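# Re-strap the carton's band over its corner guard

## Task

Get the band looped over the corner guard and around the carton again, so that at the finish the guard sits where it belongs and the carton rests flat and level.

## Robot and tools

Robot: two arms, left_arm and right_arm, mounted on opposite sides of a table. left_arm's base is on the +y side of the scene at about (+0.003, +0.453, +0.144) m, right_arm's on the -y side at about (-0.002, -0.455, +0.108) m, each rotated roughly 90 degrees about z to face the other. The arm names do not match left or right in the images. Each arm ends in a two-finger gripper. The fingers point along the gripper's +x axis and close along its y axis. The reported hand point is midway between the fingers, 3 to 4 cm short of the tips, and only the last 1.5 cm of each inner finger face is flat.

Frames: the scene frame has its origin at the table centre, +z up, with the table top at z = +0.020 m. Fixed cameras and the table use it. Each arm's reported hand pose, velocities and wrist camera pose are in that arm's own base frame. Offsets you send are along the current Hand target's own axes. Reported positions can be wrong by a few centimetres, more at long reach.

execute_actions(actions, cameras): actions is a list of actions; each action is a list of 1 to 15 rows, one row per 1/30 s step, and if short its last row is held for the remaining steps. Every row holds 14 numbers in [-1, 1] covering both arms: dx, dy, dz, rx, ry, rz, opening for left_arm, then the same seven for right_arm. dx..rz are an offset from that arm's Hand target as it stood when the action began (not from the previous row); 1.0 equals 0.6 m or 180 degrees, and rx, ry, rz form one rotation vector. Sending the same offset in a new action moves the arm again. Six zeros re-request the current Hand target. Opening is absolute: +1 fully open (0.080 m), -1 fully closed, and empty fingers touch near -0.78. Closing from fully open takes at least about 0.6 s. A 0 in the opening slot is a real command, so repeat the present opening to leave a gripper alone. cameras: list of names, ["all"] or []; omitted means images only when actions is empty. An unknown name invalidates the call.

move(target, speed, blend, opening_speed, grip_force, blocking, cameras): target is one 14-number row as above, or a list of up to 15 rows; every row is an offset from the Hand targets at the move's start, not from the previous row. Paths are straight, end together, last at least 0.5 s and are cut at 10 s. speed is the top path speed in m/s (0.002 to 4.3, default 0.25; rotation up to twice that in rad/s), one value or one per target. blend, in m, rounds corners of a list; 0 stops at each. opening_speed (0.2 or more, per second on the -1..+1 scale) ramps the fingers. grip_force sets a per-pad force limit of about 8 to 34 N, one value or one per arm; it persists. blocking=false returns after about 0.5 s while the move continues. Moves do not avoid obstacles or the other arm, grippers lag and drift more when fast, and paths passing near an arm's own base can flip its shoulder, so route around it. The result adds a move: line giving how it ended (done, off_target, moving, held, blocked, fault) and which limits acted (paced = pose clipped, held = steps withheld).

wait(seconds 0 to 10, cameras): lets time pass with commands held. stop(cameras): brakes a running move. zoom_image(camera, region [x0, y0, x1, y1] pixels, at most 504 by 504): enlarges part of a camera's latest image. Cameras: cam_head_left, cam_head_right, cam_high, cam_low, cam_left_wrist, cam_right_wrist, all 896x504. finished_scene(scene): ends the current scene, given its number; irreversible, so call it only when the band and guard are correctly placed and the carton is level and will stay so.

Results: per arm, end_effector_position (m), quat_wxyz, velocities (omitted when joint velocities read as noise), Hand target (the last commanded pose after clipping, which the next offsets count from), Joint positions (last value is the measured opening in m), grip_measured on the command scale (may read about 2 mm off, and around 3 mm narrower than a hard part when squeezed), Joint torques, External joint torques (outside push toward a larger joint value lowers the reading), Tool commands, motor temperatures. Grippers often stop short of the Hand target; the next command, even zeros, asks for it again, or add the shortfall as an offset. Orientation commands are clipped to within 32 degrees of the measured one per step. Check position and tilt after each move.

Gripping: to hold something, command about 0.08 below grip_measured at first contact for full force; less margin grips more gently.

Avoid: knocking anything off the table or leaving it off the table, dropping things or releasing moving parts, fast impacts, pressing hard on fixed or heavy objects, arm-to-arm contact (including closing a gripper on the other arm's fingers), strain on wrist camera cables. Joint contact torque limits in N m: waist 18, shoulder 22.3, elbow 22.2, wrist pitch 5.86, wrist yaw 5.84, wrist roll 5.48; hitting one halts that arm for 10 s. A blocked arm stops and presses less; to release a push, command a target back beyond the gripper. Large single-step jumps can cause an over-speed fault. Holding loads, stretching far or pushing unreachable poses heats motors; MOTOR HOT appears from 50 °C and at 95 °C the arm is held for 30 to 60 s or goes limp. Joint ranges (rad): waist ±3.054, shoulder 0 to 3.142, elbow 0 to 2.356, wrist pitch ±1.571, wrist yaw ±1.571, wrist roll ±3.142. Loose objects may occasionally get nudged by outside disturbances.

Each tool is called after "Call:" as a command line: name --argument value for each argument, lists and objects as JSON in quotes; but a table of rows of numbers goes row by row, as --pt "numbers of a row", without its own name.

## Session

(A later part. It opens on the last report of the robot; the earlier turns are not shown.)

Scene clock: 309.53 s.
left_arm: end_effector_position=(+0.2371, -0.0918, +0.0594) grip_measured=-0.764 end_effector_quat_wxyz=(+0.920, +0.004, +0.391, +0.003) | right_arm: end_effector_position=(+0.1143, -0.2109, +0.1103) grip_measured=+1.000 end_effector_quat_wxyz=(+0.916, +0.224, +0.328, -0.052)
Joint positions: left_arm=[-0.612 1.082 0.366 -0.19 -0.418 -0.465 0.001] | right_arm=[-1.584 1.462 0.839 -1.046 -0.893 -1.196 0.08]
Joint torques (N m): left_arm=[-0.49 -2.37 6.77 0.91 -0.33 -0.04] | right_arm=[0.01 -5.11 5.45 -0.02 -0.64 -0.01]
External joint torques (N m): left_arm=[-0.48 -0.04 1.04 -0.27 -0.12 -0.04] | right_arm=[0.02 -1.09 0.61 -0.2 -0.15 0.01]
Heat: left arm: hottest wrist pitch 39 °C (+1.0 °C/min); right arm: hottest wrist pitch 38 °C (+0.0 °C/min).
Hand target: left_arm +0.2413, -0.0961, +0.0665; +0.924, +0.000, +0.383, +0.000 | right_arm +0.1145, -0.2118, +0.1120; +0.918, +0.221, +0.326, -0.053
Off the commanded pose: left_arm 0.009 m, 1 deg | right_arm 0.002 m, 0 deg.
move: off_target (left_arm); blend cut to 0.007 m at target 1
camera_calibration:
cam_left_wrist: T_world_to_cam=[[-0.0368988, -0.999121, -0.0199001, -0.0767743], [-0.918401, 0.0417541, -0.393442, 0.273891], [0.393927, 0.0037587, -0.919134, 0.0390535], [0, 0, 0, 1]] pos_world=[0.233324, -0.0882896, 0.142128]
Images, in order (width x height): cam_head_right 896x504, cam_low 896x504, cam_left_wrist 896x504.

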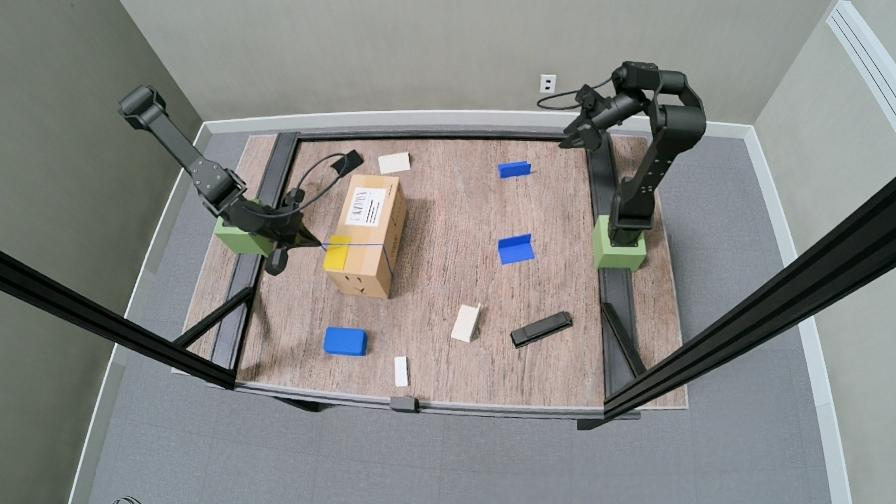

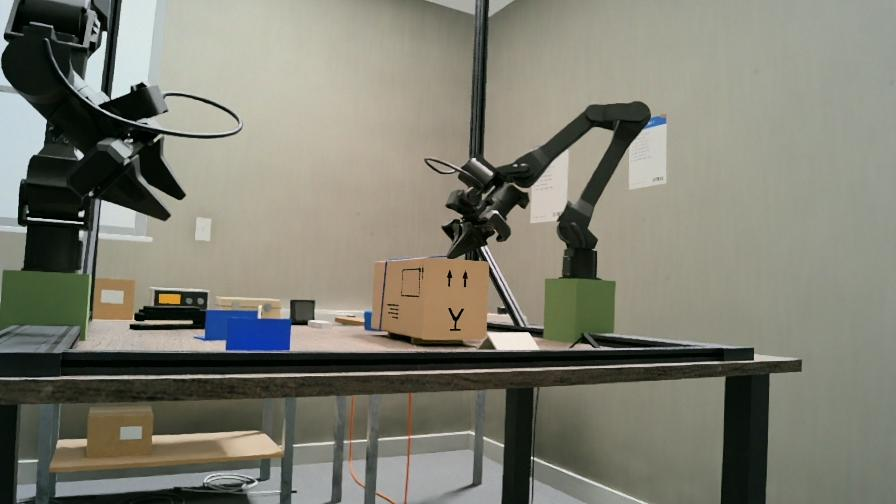

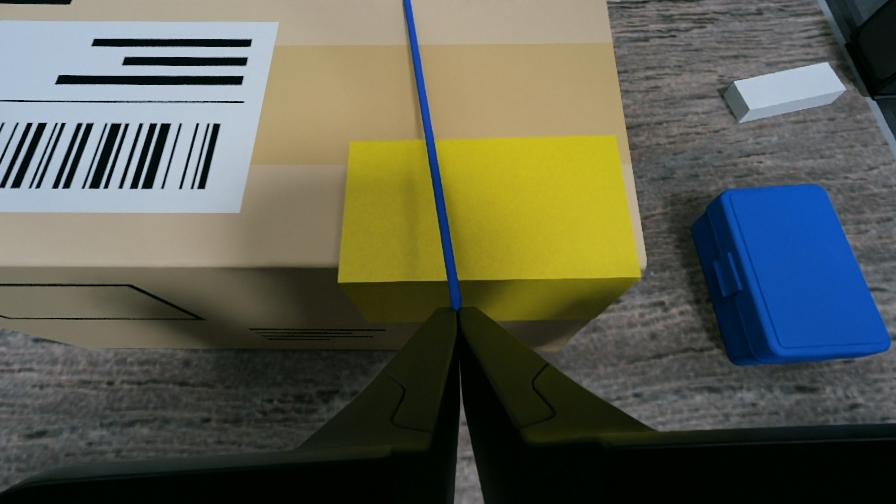

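Call:
move --target '[-0.0018, -0.0567, -0.0018, 0, 0, 0, -1.0, 0, 0, 0, 0, 0, 0, 1.0]' --speed 0.1 --cameras '["cam_left_wrist", "cam_low", "cam_head_right"]'

Call:
zoom_image --camera "cam_head_right" --region '[310, 170, 430, 310]'

Call:
zoom_image --camera "cam_low" --region '[360, 240, 500, 350]'

Scene clock: 328.23 s.
left_arm: end_effector_position=(+0.2363, -0.1235, +0.0594) grip_measured=-0.764 end_effector_quat_wxyz=(+0.921, +0.005, +0.390, +0.006) | right_arm: end_effector_position=(+0.1143, -0.2109, +0.1103) grip_measured=+1.000 end_effector_quat_wxyz=(+0.916, +0.224, +0.328, -0.052)
Joint positions: left_arm=[-0.763 1.206 0.44 -0.204 -0.514 -0.602 0.001] | right_arm=[-1.584 1.462 0.839 -1.046 -0.893 -1.196 0.08]
Joint torques (N m): left_arm=[-0.83 -2.92 6.72 0.91 -0.31 -0.03] | right_arm=[0.01 -5.09 5.45 -0.02 -0.65 0]
External joint torques (N m): left_arm=[-0.84 0.09 1.09 -0.22 -0.03 -0.03] | right_arm=[0 -1.05 0.63 -0.18 -0.16 0.01]
Heat: left arm: hottest wrist pitch 39 °C (-2.0 °C/min); right arm: hottest wrist pitch 37 °C (-1.0 °C/min).
Hand target: left_arm +0.2398, -0.1301, +0.0665; +0.924, +0.000, +0.383, +0.000 | right_arm +0.1145, -0.2118, +0.1120; +0.918, +0.221, +0.326, -0.053
Off the commanded pose: left_arm 0.010 m, 1 deg | right_arm 0.002 m, 0 deg.
move: off_target (left_arm)
camera_calibration:
cam_left_wrist: T_world_to_cam=[[-0.0320233, -0.999157, -0.025698, -0.109217], [-0.918108, 0.0395682, -0.39435, 0.274197], [0.395034, 0.0109652, -0.918601, 0.0400687], [0, 0, 0, 1]] pos_world=[0.232417, -0.120414, 0.14213]
Images, in order (width x height): cam_head_right 896x504, cam_low 896x504, cam_left_wrist 896x504.

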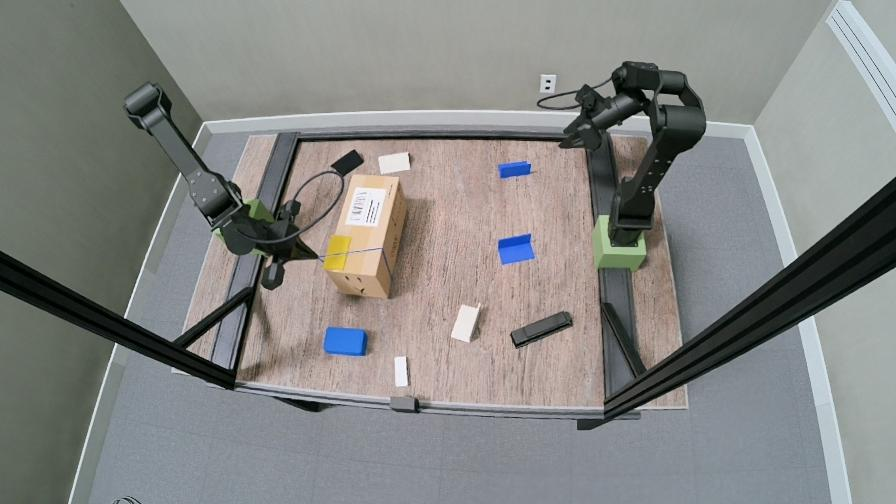

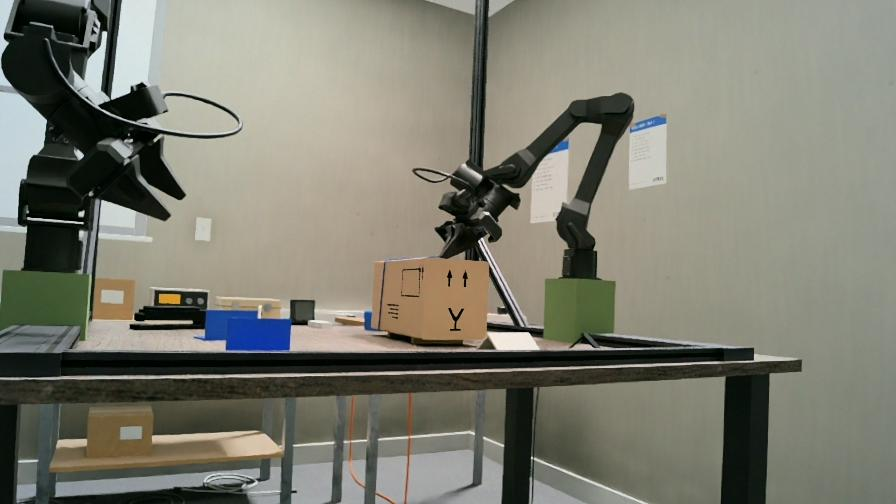

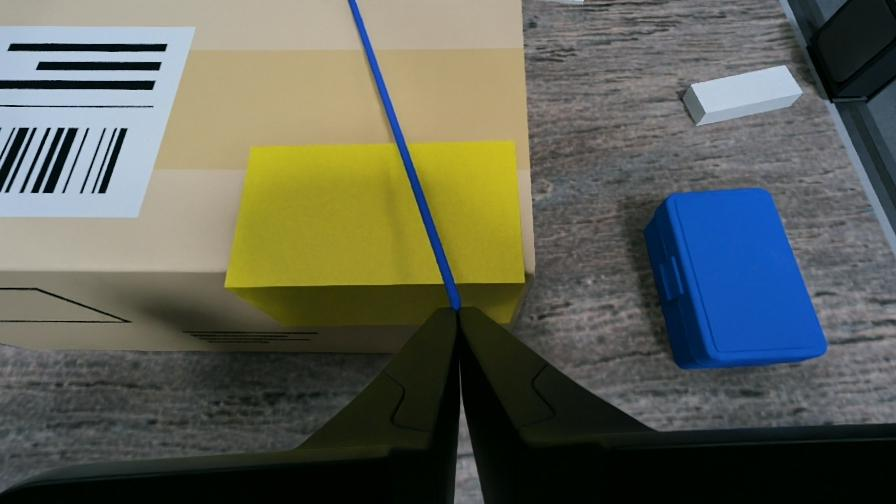

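Scaled by 3.600.

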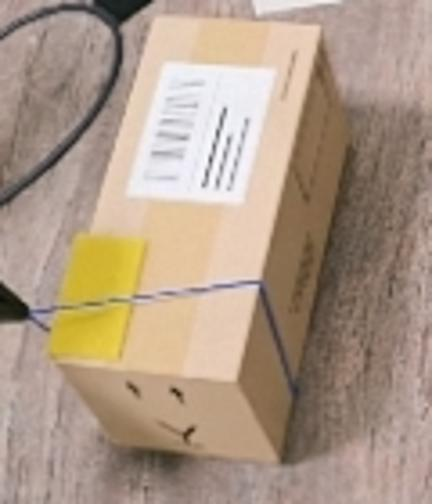

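Scaled by 3.600.

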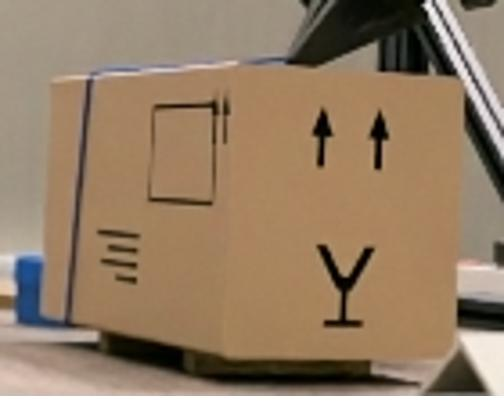

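Call:
move --target '[0, 0, 0, 0, 0, 0, -1.0, 0.1514, 0.3497, 0.0401, -0.1463, -0.077, 0.0025, 0.0]' --speed 0.25 --cameras '["cam_right_wrist", "cam_head_left"]'

Call:
zoom_image --camera "cam_right_wrist" --region '[200, 50, 700, 350]'

Scene clock: 375.93 s.
left_arm: end_effector_position=(+0.2362, -0.1235, +0.0593) grip_measured=-0.764 end_effector_quat_wxyz=(+0.921, +0.005, +0.390, +0.006) | right_arm: end_effector_position=(+0.2498, -0.0303, +0.1520) grip_measured=+0.004 end_effector_quat_wxyz=(+0.977, -0.002, +0.215, +0.000)
Joint positions: left_arm=[-0.763 1.206 0.44 -0.204 -0.514 -0.602 0.001] | right_arm=[-0.26 0.614 0.33 -0.163 -0.234 -0.115 0.035]
Joint torques (N m): left_arm=[-0.84 -2.9 6.7 0.91 -0.29 -0.03] | right_arm=[0.2 -0.4 6.06 1.46 -0.02 0.11]
External joint torques (N m): left_arm=[-0.84 0.08 1.12 -0.2 -0.01 -0.03] | right_arm=[0.2 0.29 -0.48 -0.09 0.04 0.11]
Heat: left arm: hottest elbow 38 °C (+1.0 °C/min); right arm: hottest wrist pitch 37 °C (+0.0 °C/min).
Hand target: left_arm +0.2397, -0.1301, +0.0664; +0.924, +0.000, +0.383, +0.000 | right_arm +0.2500, -0.0298, +0.1497; +0.976, +0.000, +0.217, +0.000
Off the commanded pose: left_arm 0.010 m, 1 deg | right_arm 0.002 m, 0 deg.
move: off_target (left_arm)
camera_calibration:
cam_right_wrist: T_world_to_cam=[[-0.0480032, -0.998661, 0.0192886, -0.0200547], [-0.718811, 0.0211302, -0.694884, 0.310797], [0.693546, -0.0472215, -0.718863, 0.0160778], [0, 0, 0, 1]] pos_world=[0.211291, -0.0258359, 0.227913]
Images, in order (width x height): cam_head_left 896x504, cam_right_wrist 896x504.

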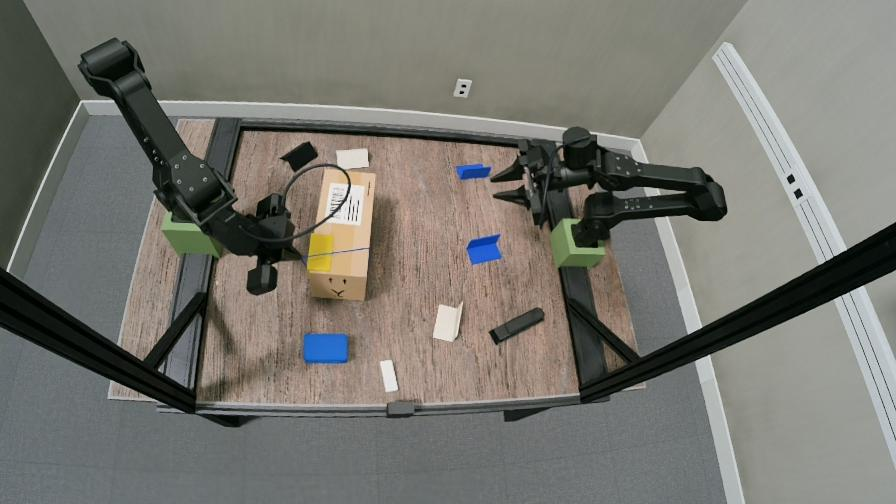

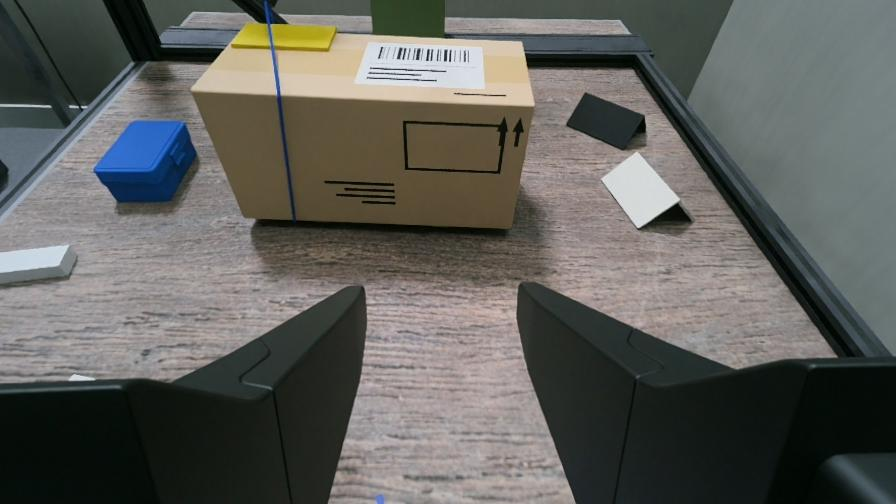

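Scaled by 1.008.

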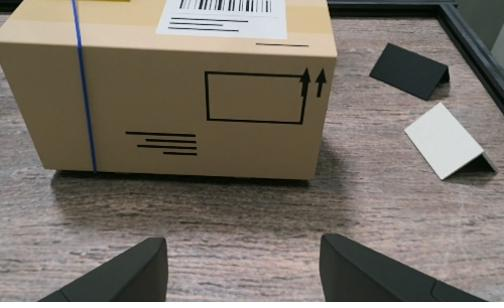

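Call:
move --target '[-0.002, -0.0617, -0.002, 0, 0, 0, -1.0, 0, 0, 0, 0, 0, 0, 0.0]' --speed 0.1 --cameras '["cam_right_wrist", "cam_left_wrist"]'

Call:
zoom_image --camera "cam_right_wrist" --region '[180, 0, 560, 250]'

Scene clock: 407.93 s.
left_arm: end_effector_position=(+0.2356, -0.1581, +0.0592) grip_measured=-0.764 end_effector_quat_wxyz=(+0.921, +0.007, +0.390, +0.010) | right_arm: end_effector_position=(+0.2499, -0.0304, +0.1520) grip_measured=+0.004 end_effector_quat_wxyz=(+0.977, -0.002, +0.215, +0.000)
Joint positions: left_arm=[-0.89 1.344 0.539 -0.236 -0.589 -0.73 0.001] | right_arm=[-0.26 0.614 0.33 -0.163 -0.234 -0.115 0.035]
Joint torques (N m): left_arm=[-1.12 -3.66 6.73 0.89 -0.27 -0.05] | right_arm=[0.22 -0.43 6.08 1.46 -0.02 0.11]
External joint torques (N m): left_arm=[-1.12 0.11 1.33 -0.13 0.05 -0.05] | right_arm=[0.21 0.23 -0.44 -0.08 0.05 0.11]
Motor temperatures (°C): left_arm=[32 31 39 37 35 33] | right_arm=[28 32 33 46 36 32]
Heat: left arm: hottest elbow 39 °C (+1.0 °C/min); right arm: hottest wrist pitch 46 °C (+9.0 °C/min).
Hand target: left_arm +0.2381, -0.1671, +0.0665; +0.924, +0.000, +0.383, +0.000 | right_arm +0.2500, -0.0299, +0.1497; +0.976, +0.000, +0.217, +0.000
Off the commanded pose: left_arm 0.012 m, 2 deg | right_arm 0.002 m, 0 deg.
move: off_target (left_arm)
camera_calibration:
cam_left_wrist: T_world_to_cam=[[-0.0269062, -0.999149, -0.0312666, -0.144633], [-0.917915, 0.0370807, -0.395041, 0.274523], [0.395864, 0.0180711, -0.918131, 0.0413965], [0, 0, 0, 1]] pos_world=[0.23171, -0.155437, 0.141933]
cam_right_wrist: T_world_to_cam=[[-0.0483522, -0.998643, 0.0193676, -0.0199972], [-0.718797, 0.021326, -0.694893, 0.310801], [0.693537, -0.047521, -0.718852, 0.0160694], [0, 0, 0, 1]] pos_world=[0.211291, -0.0258346, 0.227912]
Images, in order (width x height): cam_left_wrist 896x504, cam_right_wrist 896x504.

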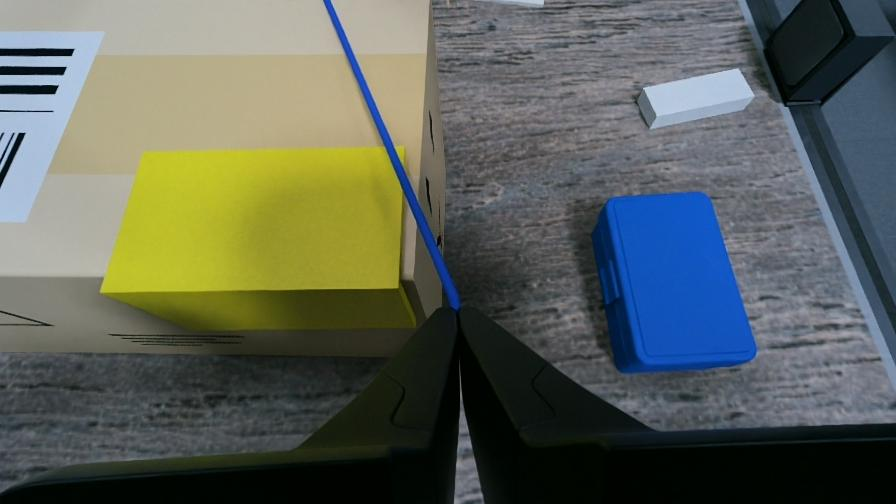

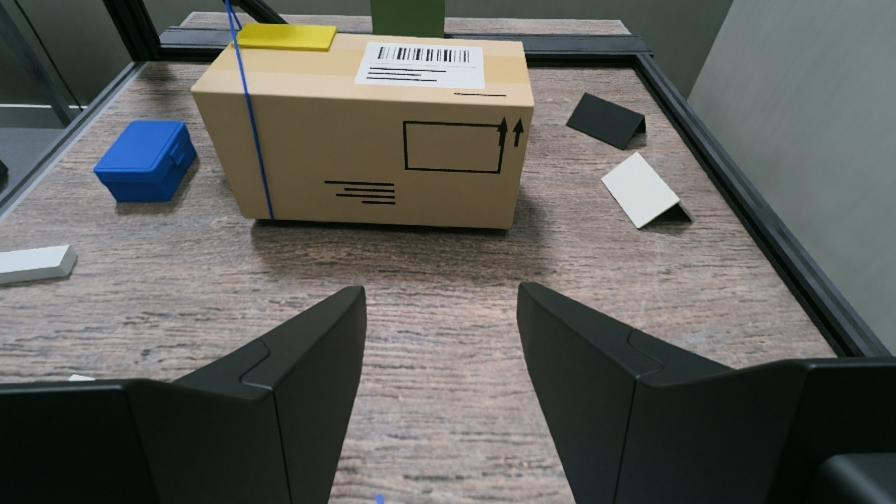

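Scaled by 1.326.

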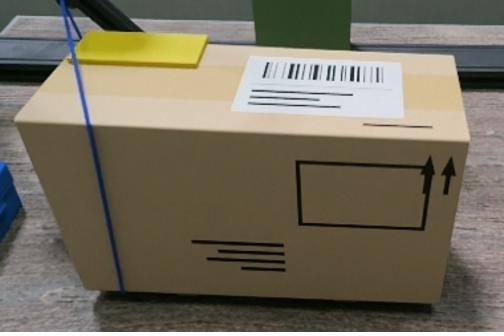

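Call:
move --target '[0.003, 0.110, 0.003, 0, 0, 0, -1.0, 0, 0, 0, 0, 0, 0, 0.0]' --speed 0.1 --cameras '["cam_right_wrist", "cam_left_wrist", "cam_high"]'

Call:
zoom_image --camera "cam_right_wrist" --region '[180, 0, 560, 250]'

Call:
zoom_image --camera "cam_high" --region '[360, 180, 540, 320]'

Scene clock: 430.80 s.
left_arm: end_effector_position=(+0.2407, -0.1020, +0.0638) grip_measured=-0.764 end_effector_quat_wxyz=(+0.921, +0.003, +0.389, +0.001) | right_arm: end_effector_position=(+0.2499, -0.0304, +0.1520) grip_measured=+0.004 end_effector_quat_wxyz=(+0.977, -0.002, +0.215, +0.000)
Joint positions: left_arm=[-0.647 1.118 0.401 -0.195 -0.437 -0.492 0.001] | right_arm=[-0.26 0.614 0.33 -0.163 -0.234 -0.115 0.035]
Joint torques (N m): left_arm=[0.14 -4.23 3.82 1.1 -0.25 0.1] | right_arm=[0.21 -0.43 6.07 1.46 -0.01 0.12]
External joint torques (N m): left_arm=[0.14 -1.66 -1.91 -0.07 -0.03 0.1] | right_arm=[0.21 0.27 -0.48 -0.09 0.05 0.12]
Heat: left arm: hottest elbow 41 °C (+3.0 °C/min); right arm: hottest wrist pitch 48 °C (+11.0 °C/min).
Hand target: left_arm +0.2406, -0.1011, +0.0665; +0.924, +0.000, +0.383, +0.000 | right_arm +0.2500, -0.0299, +0.1497; +0.976, +0.000, +0.217, +0.000
Off the commanded pose: left_arm 0.003 m, 1 deg | right_arm 0.002 m, 0 deg.
move: done
camera_calibration:
cam_left_wrist: T_world_to_cam=[[-0.0401844, -0.999055, -0.0165359, -0.0861546], [-0.916314, 0.0434455, -0.398096, 0.279313], [0.398438, -0.00084517, -0.917195, 0.0400658], [0, 0, 0, 1]] pos_world=[0.236513, -0.0981742, 0.146517]
cam_right_wrist: T_world_to_cam=[[-0.0483522, -0.998643, 0.0193676, -0.0199972], [-0.718797, 0.021326, -0.694893, 0.310801], [0.693537, -0.047521, -0.718852, 0.0160694], [0, 0, 0, 1]] pos_world=[0.211291, -0.0258346, 0.227912]
Images, in order (width x height): cam_high 896x504, cam_left_wrist 896x504, cam_right_wrist 896x504.

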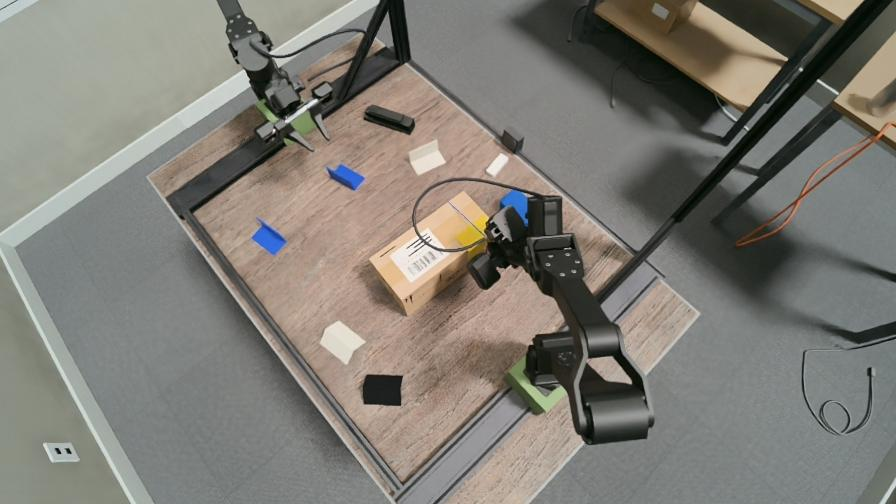

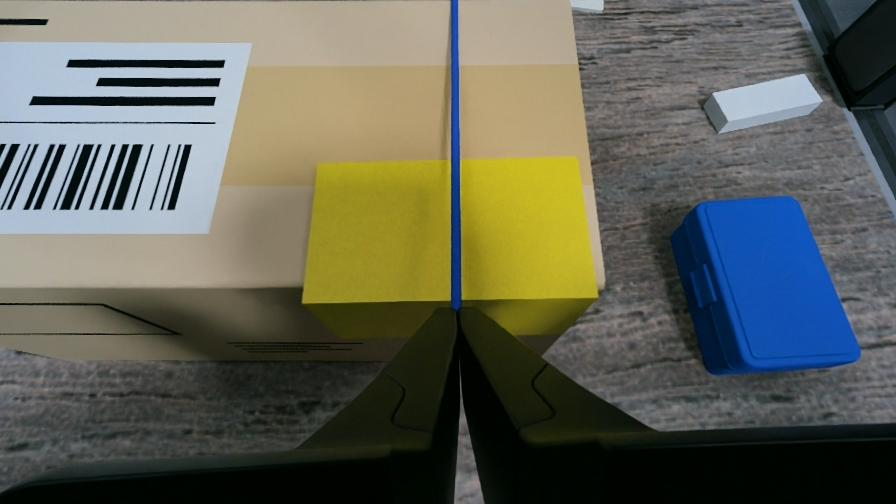

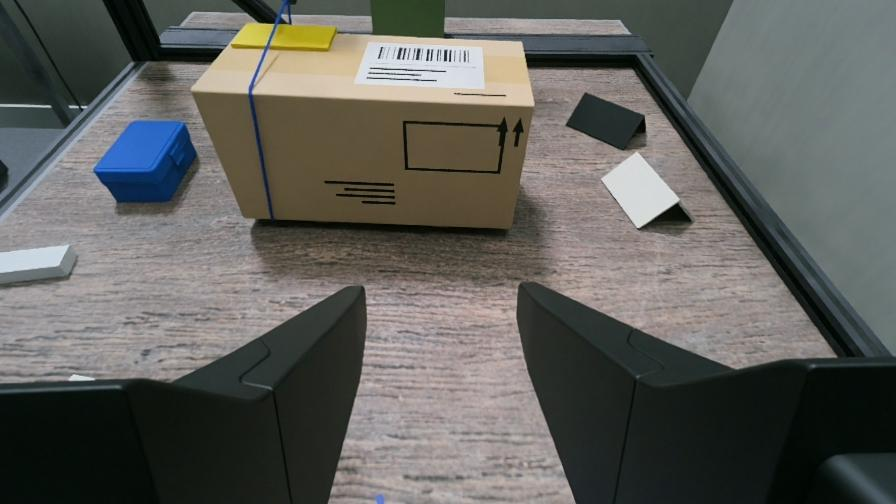

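Scaled by 1.326.

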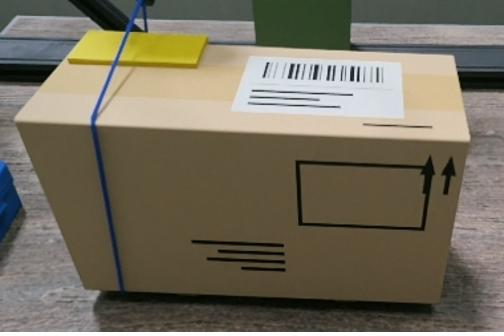

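Scaled by 2.800.

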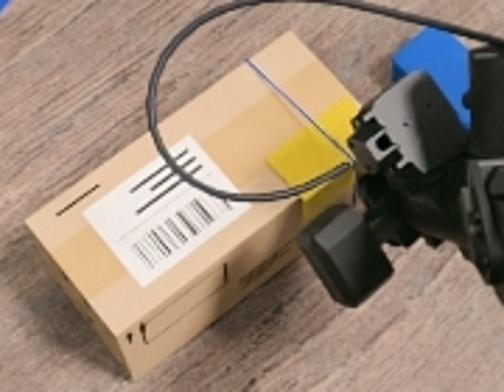

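Call:
move --target '[0.0355, 0.0028, -0.0117, 0, 0, 0, -1.0, 0, 0, 0, 0, 0, 0, 0.0]' --speed 0.08 --cameras '["cam_left_wrist"]'

Call:
zoom_image --camera "cam_left_wrist" --region '[300, 200, 660, 400]'

Scene clock: 463.60 s.
left_arm: end_effector_position=(+0.2514, -0.1009, +0.0487) grip_measured=-0.764 end_effector_quat_wxyz=(+0.925, -0.002, +0.381, -0.001) | right_arm: end_effector_position=(+0.2499, -0.0304, +0.1520) grip_measured=+0.004 end_effector_quat_wxyz=(+0.977, -0.002, +0.215, +0.000)
Joint positions: left_arm=[-0.606 1.202 0.359 -0.035 -0.412 -0.456 0.001] | right_arm=[-0.26 0.614 0.33 -0.163 -0.234 -0.115 0.035]
Joint torques (N m): left_arm=[0.25 -2.48 3.45 1.28 -0.19 0.09] | right_arm=[0.2 -0.47 6.06 1.46 -0.01 0.12]
External joint torques (N m): left_arm=[0.25 0.37 -2.01 0.06 0.01 0.09] | right_arm=[0.2 0.21 -0.43 -0.07 0.05 0.12]
Heat: left arm: hottest wrist pitch 40 °C (+3.0 °C/min); right arm: hottest wrist pitch 50 °C (+5.0 °C/min). Fold the right arm in close to its base, or ease its load, before you think long.
Hand target: left_arm +0.2507, -0.0995, +0.0464; +0.924, +0.000, +0.383, +0.000 | right_arm +0.2500, -0.0299, +0.1497; +0.976, +0.000, +0.217, +0.000
Off the commanded pose: left_arm 0.003 m, 0 deg | right_arm 0.002 m, 0 deg.
MOTOR HOT: joint 4 (wrist pitch) of the right arm reports 50 °C; the controller stops that arm at 95 °C. To cool a motor, set the load down, stop pushing, or move to a pose that needs little force.
move: done
camera_calibration:
cam_left_wrist: T_world_to_cam=[[-0.0401603, -0.999171, -0.00667334, -0.0853146], [-0.909641, 0.0393236, -0.413531, 0.281721], [0.41345, -0.0105372, -0.910466, 0.0168606], [0, 0, 0, 1]] pos_world=[0.245867, -0.0961445, 0.131282]
Images, in order (width x height): cam_left_wrist 896x504.

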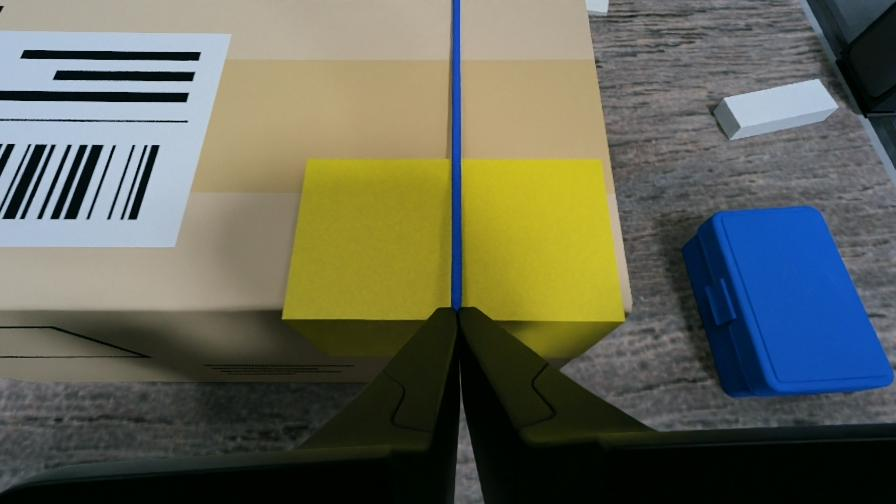

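Scaled by 1.400.

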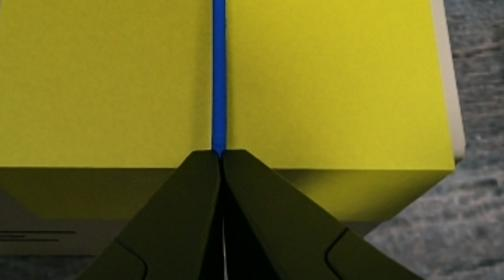

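Call:
move --target '[0.0055, 0.0, -0.0025, 0, 0, 0, -1.0, 0, 0, 0, 0, 0, 0, 0.0]' --speed 0.05 --cameras '["cam_left_wrist"]'

Call:
zoom_image --camera "cam_left_wrist" --region '[300, 200, 660, 400]'

Scene clock: 476.90 s.
left_arm: end_effector_position=(+0.2524, -0.1009, +0.0473) grip_measured=-0.764 end_effector_quat_wxyz=(+0.926, -0.002, +0.379, -0.002) | right_arm: end_effector_position=(+0.2499, -0.0304, +0.1520) grip_measured=+0.004 end_effector_quat_wxyz=(+0.977, -0.002, +0.215, +0.000)
Joint positions: left_arm=[-0.604 1.211 0.353 -0.013 -0.413 -0.453 0.001] | right_arm=[-0.26 0.614 0.33 -0.163 -0.234 -0.115 0.035]
Joint torques (N m): left_arm=[0.44 -1.47 3.47 1.56 -0.11 0.1] | right_arm=[0.21 -0.38 6.07 1.47 0 0.11]
External joint torques (N m): left_arm=[0.43 1.41 -1.96 0.34 0.1 0.1] | right_arm=[0.2 0.36 -0.55 -0.1 0.06 0.1]
Heat: left arm: hottest wrist pitch 41 °C (+3.0 °C/min); right arm: hottest wrist pitch 50 °C (+3.0 °C/min). Fold the right arm in close to its base, or ease its load, before you think long.
Hand target: left_arm +0.2520, -0.0994, +0.0430; +0.924, +0.000, +0.383, +0.000 | right_arm +0.2500, -0.0299, +0.1497; +0.976, +0.000, +0.217, +0.000
Off the commanded pose: left_arm 0.004 m, 1 deg | right_arm 0.002 m, 0 deg.
MOTOR HOT: still on. Joint 4 (wrist pitch) of the right arm reports 50 °C.
move: done
camera_calibration:
cam_left_wrist: T_world_to_cam=[[-0.0404905, -0.999163, -0.00585338, -0.0853213], [-0.907337, 0.0392214, -0.418571, 0.281747], [0.41845, -0.0116372, -0.908165, 0.0136983], [0, 0, 0, 1]] pos_world=[0.246452, -0.096141, 0.129872]
Images, in order (width x height): cam_left_wrist 896x504.

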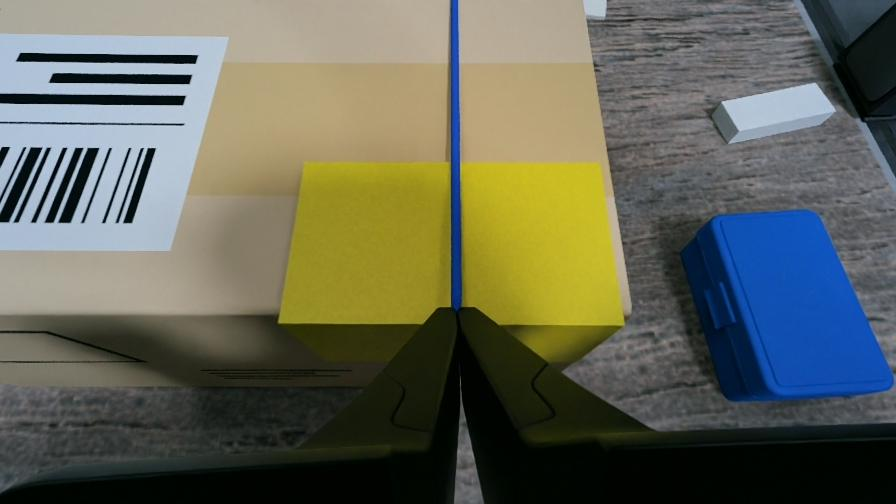

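Scaled by 1.400.

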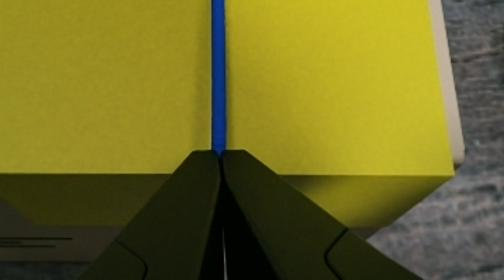

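Call:
move --target '[-0.0035, 0.0, 0.0, 0, 0, 0, -0.3, 0, 0, 0, 0, 0, 0, 0.0]' --speed 0.05 --opening_speed 0.6 --cameras '["cam_left_wrist", "cam_right_wrist"]'

Call:
zoom_image --camera "cam_left_wrist" --region '[260, 150, 660, 420]'

Call:
zoom_image --camera "cam_right_wrist" --region '[180, 0, 560, 250]'

Scene clock: 483.80 s.
left_arm: end_effector_position=(+0.2517, -0.0995, +0.0466) grip_measured=-0.304 end_effector_quat_wxyz=(+0.925, +0.000, +0.380, +0.001) | right_arm: end_effector_position=(+0.2499, -0.0304, +0.1520) grip_measured=+0.004 end_effector_quat_wxyz=(+0.977, -0.002, +0.215, +0.000)
Joint positions: left_arm=[-0.604 1.211 0.353 -0.02 -0.418 -0.453 0.021] | right_arm=[-0.26 0.614 0.33 -0.163 -0.234 -0.115 0.035]
Joint torques (N m): left_arm=[0.07 -2.62 3.56 1.12 -0.02 -0.01] | right_arm=[0.22 -0.39 6.06 1.46 -0.01 0.11]
External joint torques (N m): left_arm=[0.07 0.26 -1.9 -0.11 0.19 -0.01] | right_arm=[0.2 0.28 -0.42 -0.07 0.05 0.11]
Heat: left arm: hottest wrist pitch 41 °C (+3.0 °C/min); right arm: hottest wrist pitch 50 °C (+2.0 °C/min). Fold the right arm in close to its base, or ease its load, before you think long.
Hand target: left_arm +0.2505, -0.0994, +0.0445; +0.924, +0.000, +0.383, +0.000 | right_arm +0.2500, -0.0299, +0.1497; +0.976, +0.000, +0.217, +0.000
Off the commanded pose: left_arm 0.002 m, 0 deg | right_arm 0.002 m, 0 deg.
MOTOR HOT: still on. Joint 4 (wrist pitch) of the right arm reports 50 °C.
move: done
camera_calibration:
cam_left_wrist: T_world_to_cam=[[-0.0367597, -0.999236, -0.013248, -0.0845375], [-0.908771, 0.0389401, -0.415474, 0.281038], [0.415673, -0.00323329, -0.909508, 0.0149963], [0, 0, 0, 1]] pos_world=[0.246058, -0.0953681, 0.129283]
cam_right_wrist: T_world_to_cam=[[-0.0483522, -0.998643, 0.0193676, -0.0199972], [-0.718797, 0.021326, -0.694893, 0.310801], [0.693537, -0.047521, -0.718852, 0.0160694], [0, 0, 0, 1]] pos_world=[0.211291, -0.0258346, 0.227912]
Images, in order (width x height): cam_left_wrist 896x504, cam_right_wrist 896x504.

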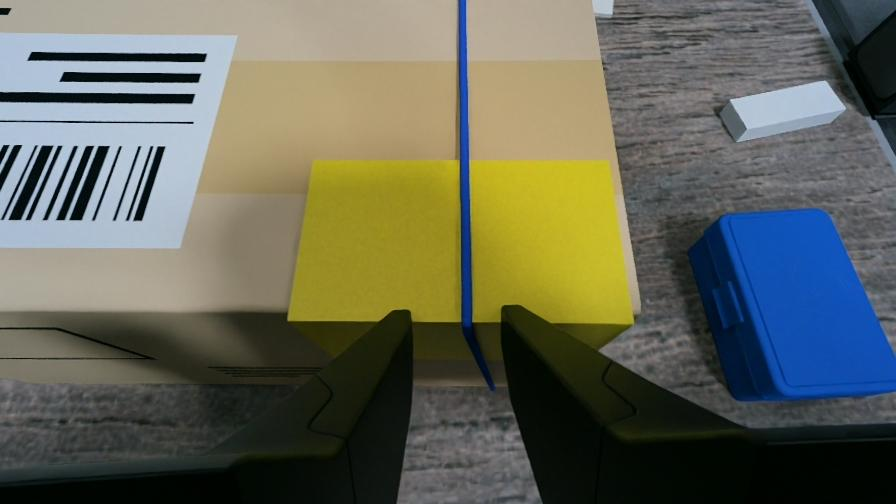

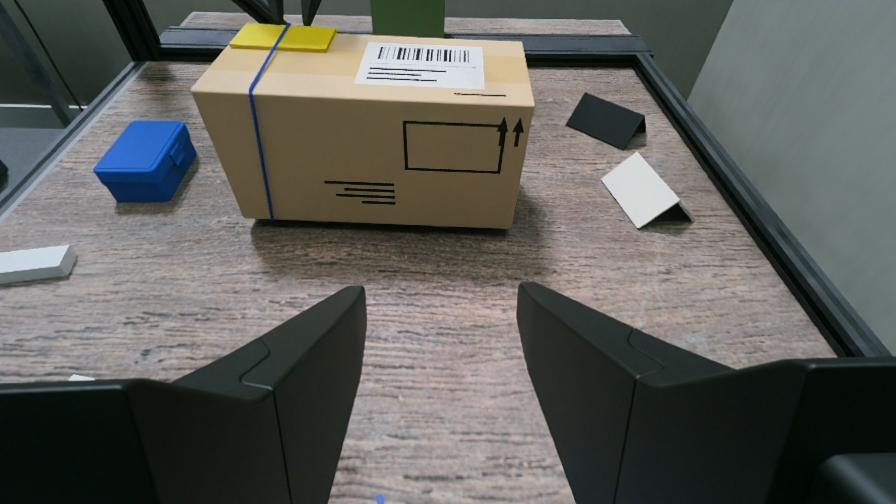

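Scaled by 1.260.

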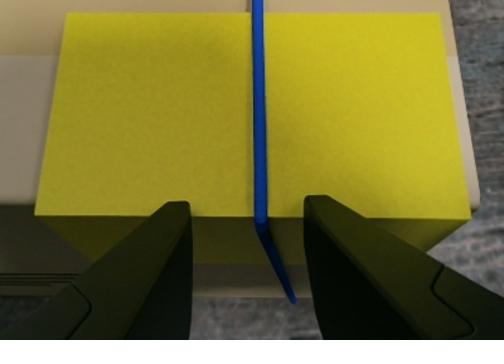

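Scaled by 1.326.

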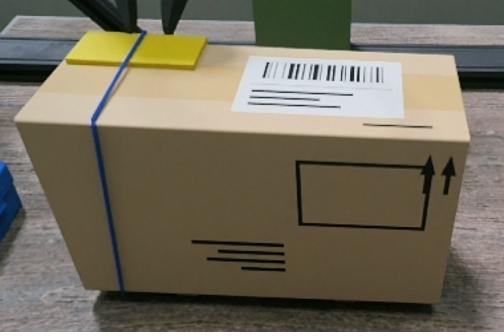

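Call:
move --pt "-0.0833 0 0 0 0 0 -0.3 0.2231 0.1269 -0.0343 0 0.0139 0 -0.1" --pt "0.0547 -0.0235 -0.1587 0 -0.0833 0 -0.3 0.4462 0.2538 -0.0687 0 0.0278 0 -0.1" --speed 0.15 --blend '[0.02, 0]' --cameras '["cam_left_wrist", "cam_right_wrist", "cam_head_left"]'

Call:
zoom_image --camera "cam_left_wrist" --region '[240, 150, 660, 420]'

Call:
zoom_image --camera "cam_right_wrist" --region '[240, 150, 660, 420]'

Scene clock: 576.67 s.
left_arm: end_effector_position=(+0.2077, -0.1156, -0.0452) grip_measured=-0.303 end_effector_quat_wxyz=(+0.966, -0.006, +0.258, -0.001) | right_arm: end_effector_position=(+0.4725, +0.1212, -0.0002) grip_measured=-0.096 end_effector_quat_wxyz=(+0.965, -0.002, +0.260, +0.001)
Joint positions: left_arm=[-0.978 2.213 0.049 1.368 -0.798 -0.644 0.021] | right_arm=[0.34 2.165 0.932 0.68 0.292 0.172 0.031]
Joint torques (N m): left_arm=[-0.18 -3.06 -1.9 1.12 -0.44 0.1] | right_arm=[0.08 -8.17 5.85 1.12 0.18 0.11]
External joint torques (N m): left_arm=[-0.16 0.82 -1.41 -0.08 -0.13 0.09] | right_arm=[0.08 0.05 1.6 -0.36 0.08 0.11]
Motor temperatures (°C): left_arm=[32 31 36 39 34 33] | right_arm=[28 30 35 51 36 32]
Heat: left arm: hottest wrist pitch 39 °C (+0.0 °C/min); right arm: hottest wrist pitch 51 °C (+0.0 °C/min). Fold the right arm in close to its base, or ease its load, before you think long.
Hand target: left_arm +0.2064, -0.1136, -0.0460; +0.966, +0.000, +0.259, +0.000 | right_arm +0.4750, +0.1225, -0.0011; +0.966, +0.000, +0.259, +0.000
Off the commanded pose: left_arm 0.003 m, 1 deg | right_arm 0.003 m, 0 deg.
MOTOR HOT: still on. Joint 4 (wrist pitch) of the right arm reports 51 °C.
move: done
camera_calibration:
cam_left_wrist: T_world_to_cam=[[-0.0343043, -0.999365, -0.00959744, -0.10373], [-0.772903, 0.0326164, -0.633686, 0.164667], [0.633596, -0.0143203, -0.773531, -0.0907385], [0, 0, 0, 1]] pos_world=[0.181205, -0.110335, 0.0331624]
cam_right_wrist: T_world_to_cam=[[-0.0441405, -0.998758, 0.0231093, 0.143148], [-0.780437, 0.0200325, -0.624913, 0.391086], [0.623674, -0.0456193, -0.780352, -0.207761], [0, 0, 0, 1]] pos_world=[0.441111, 0.125657, 0.0789599]
Images, in order (width x height): cam_head_left 896x504, cam_left_wrist 896x504, cam_right_wrist 896x504.

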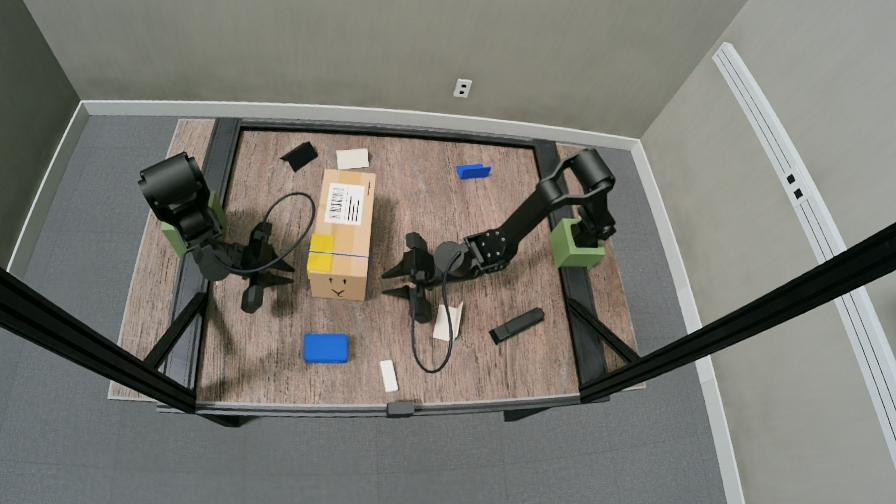

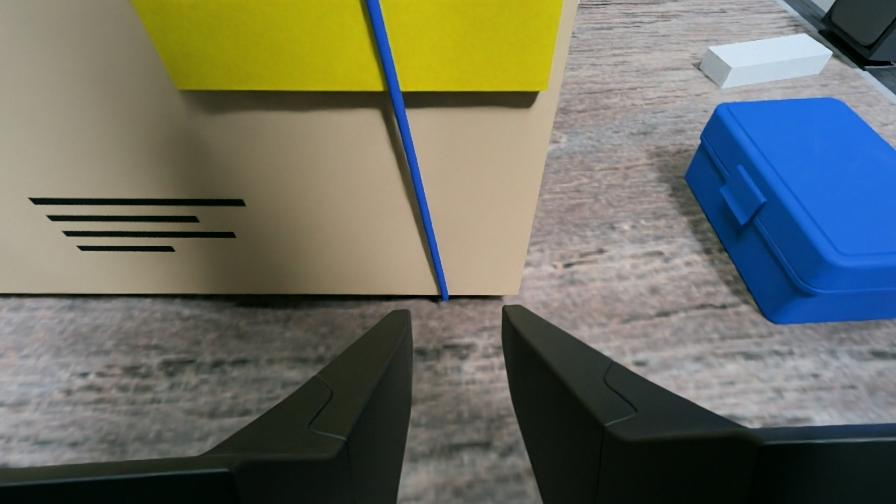

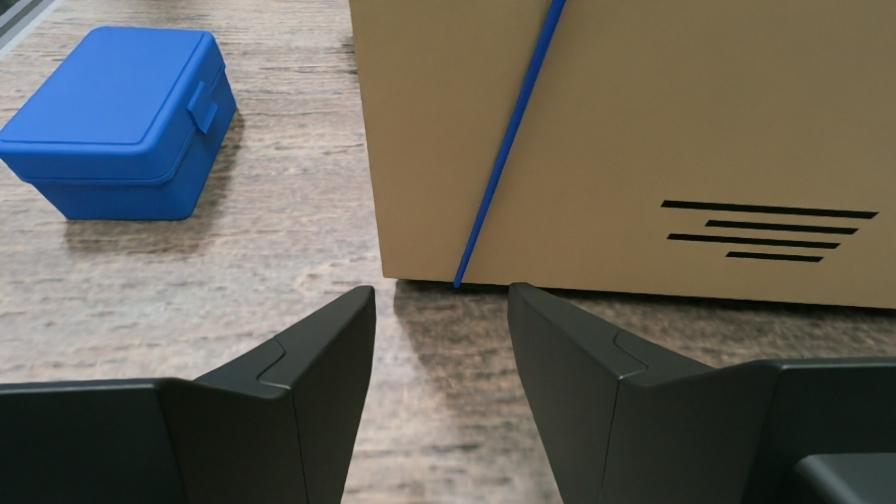

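Scaled by 1.200.

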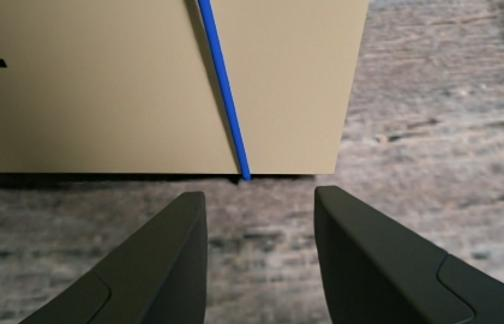

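Scaled by 1.200.

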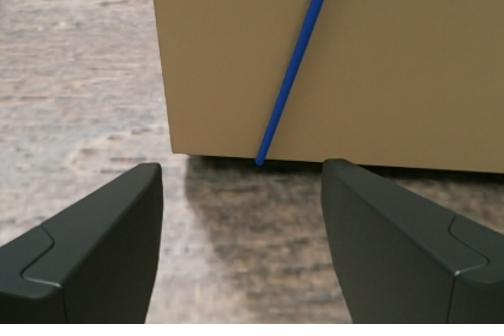

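Call:
move --target '[0.05, 0.0083, 0, 0, 0, 0, -0.3, 0.05, -0.0167, 0, 0, 0, 0, -0.3]' --speed 0.1 --cameras '["cam_left_wrist", "cam_right_wrist"]'

Scene clock: 613.97 s.
left_arm: end_effector_position=(+0.2315, -0.1088, -0.0597) grip_measured=-0.303 end_effector_quat_wxyz=(+0.965, +0.000, +0.261, +0.002) | right_arm: end_effector_position=(+0.4980, +0.1119, -0.0151) grip_measured=-0.296 end_effector_quat_wxyz=(+0.965, -0.001, +0.261, -0.001)
Joint positions: left_arm=[-0.821 2.379 0.103 1.565 -0.687 -0.499 0.021] | right_arm=[0.296 2.262 1.033 0.681 0.256 0.152 0.022]
Joint torques (N m): left_arm=[0.2 -3.53 -1.24 1.19 -0.2 0.1] | right_arm=[-0.11 -8.8 5.86 1.33 0.01 -0.04]
External joint torques (N m): left_arm=[0.21 0.78 -0.3 -0.09 0.05 0.1] | right_arm=[-0.11 -0.01 1.61 -0.14 -0.08 -0.04]
Motor temperatures (°C): left_arm=[32 31 33 39 35 33] | right_arm=[28 35 36 45 36 32]
Heat: left arm: hottest wrist pitch 39 °C (+0.0 °C/min); right arm: hottest wrist pitch 45 °C (-6.0 °C/min).
Hand target: left_arm +0.2324, -0.1087, -0.0610; +0.966, +0.000, +0.259, +0.000 | right_arm +0.5010, +0.1125, -0.0160; +0.966, +0.000, +0.259, +0.000
Off the commanded pose: left_arm 0.002 m, 0 deg | right_arm 0.003 m, 0 deg.
MOTOR HOT: cleared for the motors of the right arm.
joint sent to its limit (left arm) — joint 4 (wrist pitch), upper limit. The joint targets still meet the commanded pose.
move: done
camera_calibration:
cam_left_wrist: T_world_to_cam=[[-0.0318121, -0.99927, -0.021154, -0.0975567], [-0.777339, 0.0380398, -0.627931, 0.175518], [0.628277, -0.00353197, -0.777982, -0.114734], [0, 0, 0, 1]] pos_world=[0.205418, -0.104567, 0.0188882]
cam_right_wrist: T_world_to_cam=[[-0.0478954, -0.998617, 0.0217052, 0.137069], [-0.781475, 0.0239295, -0.623477, 0.401968], [0.622095, -0.0468238, -0.78154, -0.234893], [0, 0, 0, 1]] pos_world=[0.466819, 0.116262, 0.0640647]
Images, in order (width x height): cam_left_wrist 896x504, cam_right_wrist 896x504.

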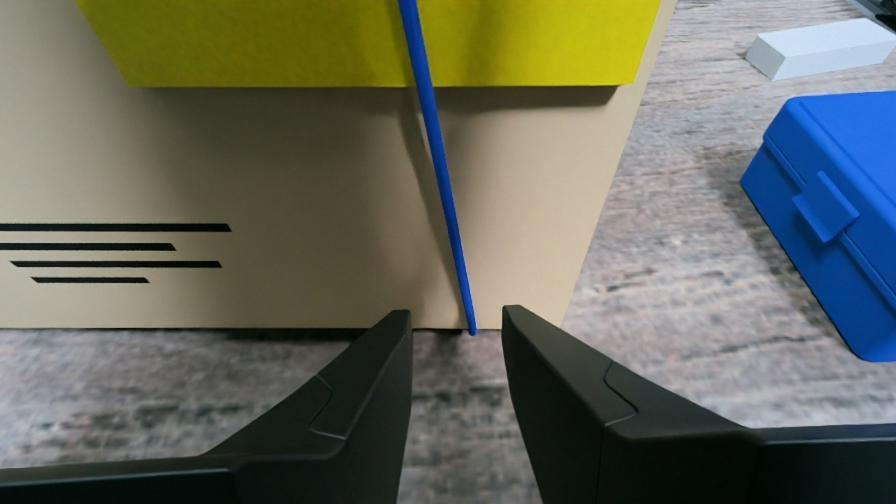

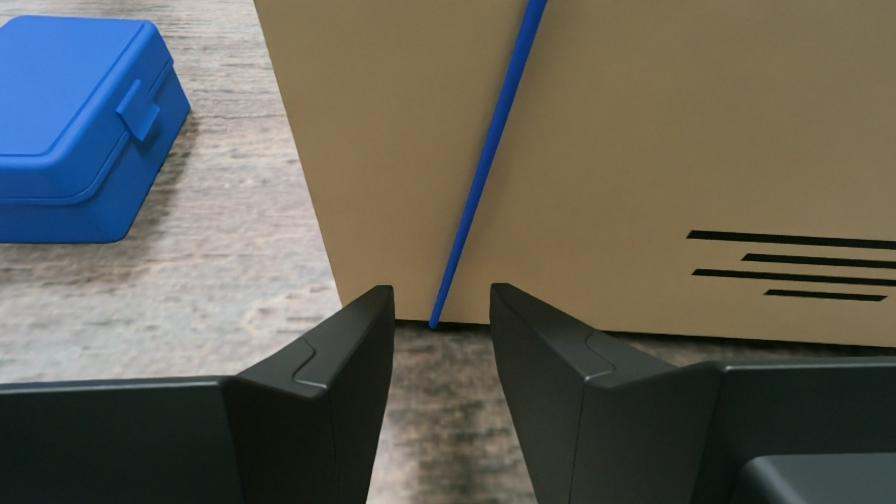

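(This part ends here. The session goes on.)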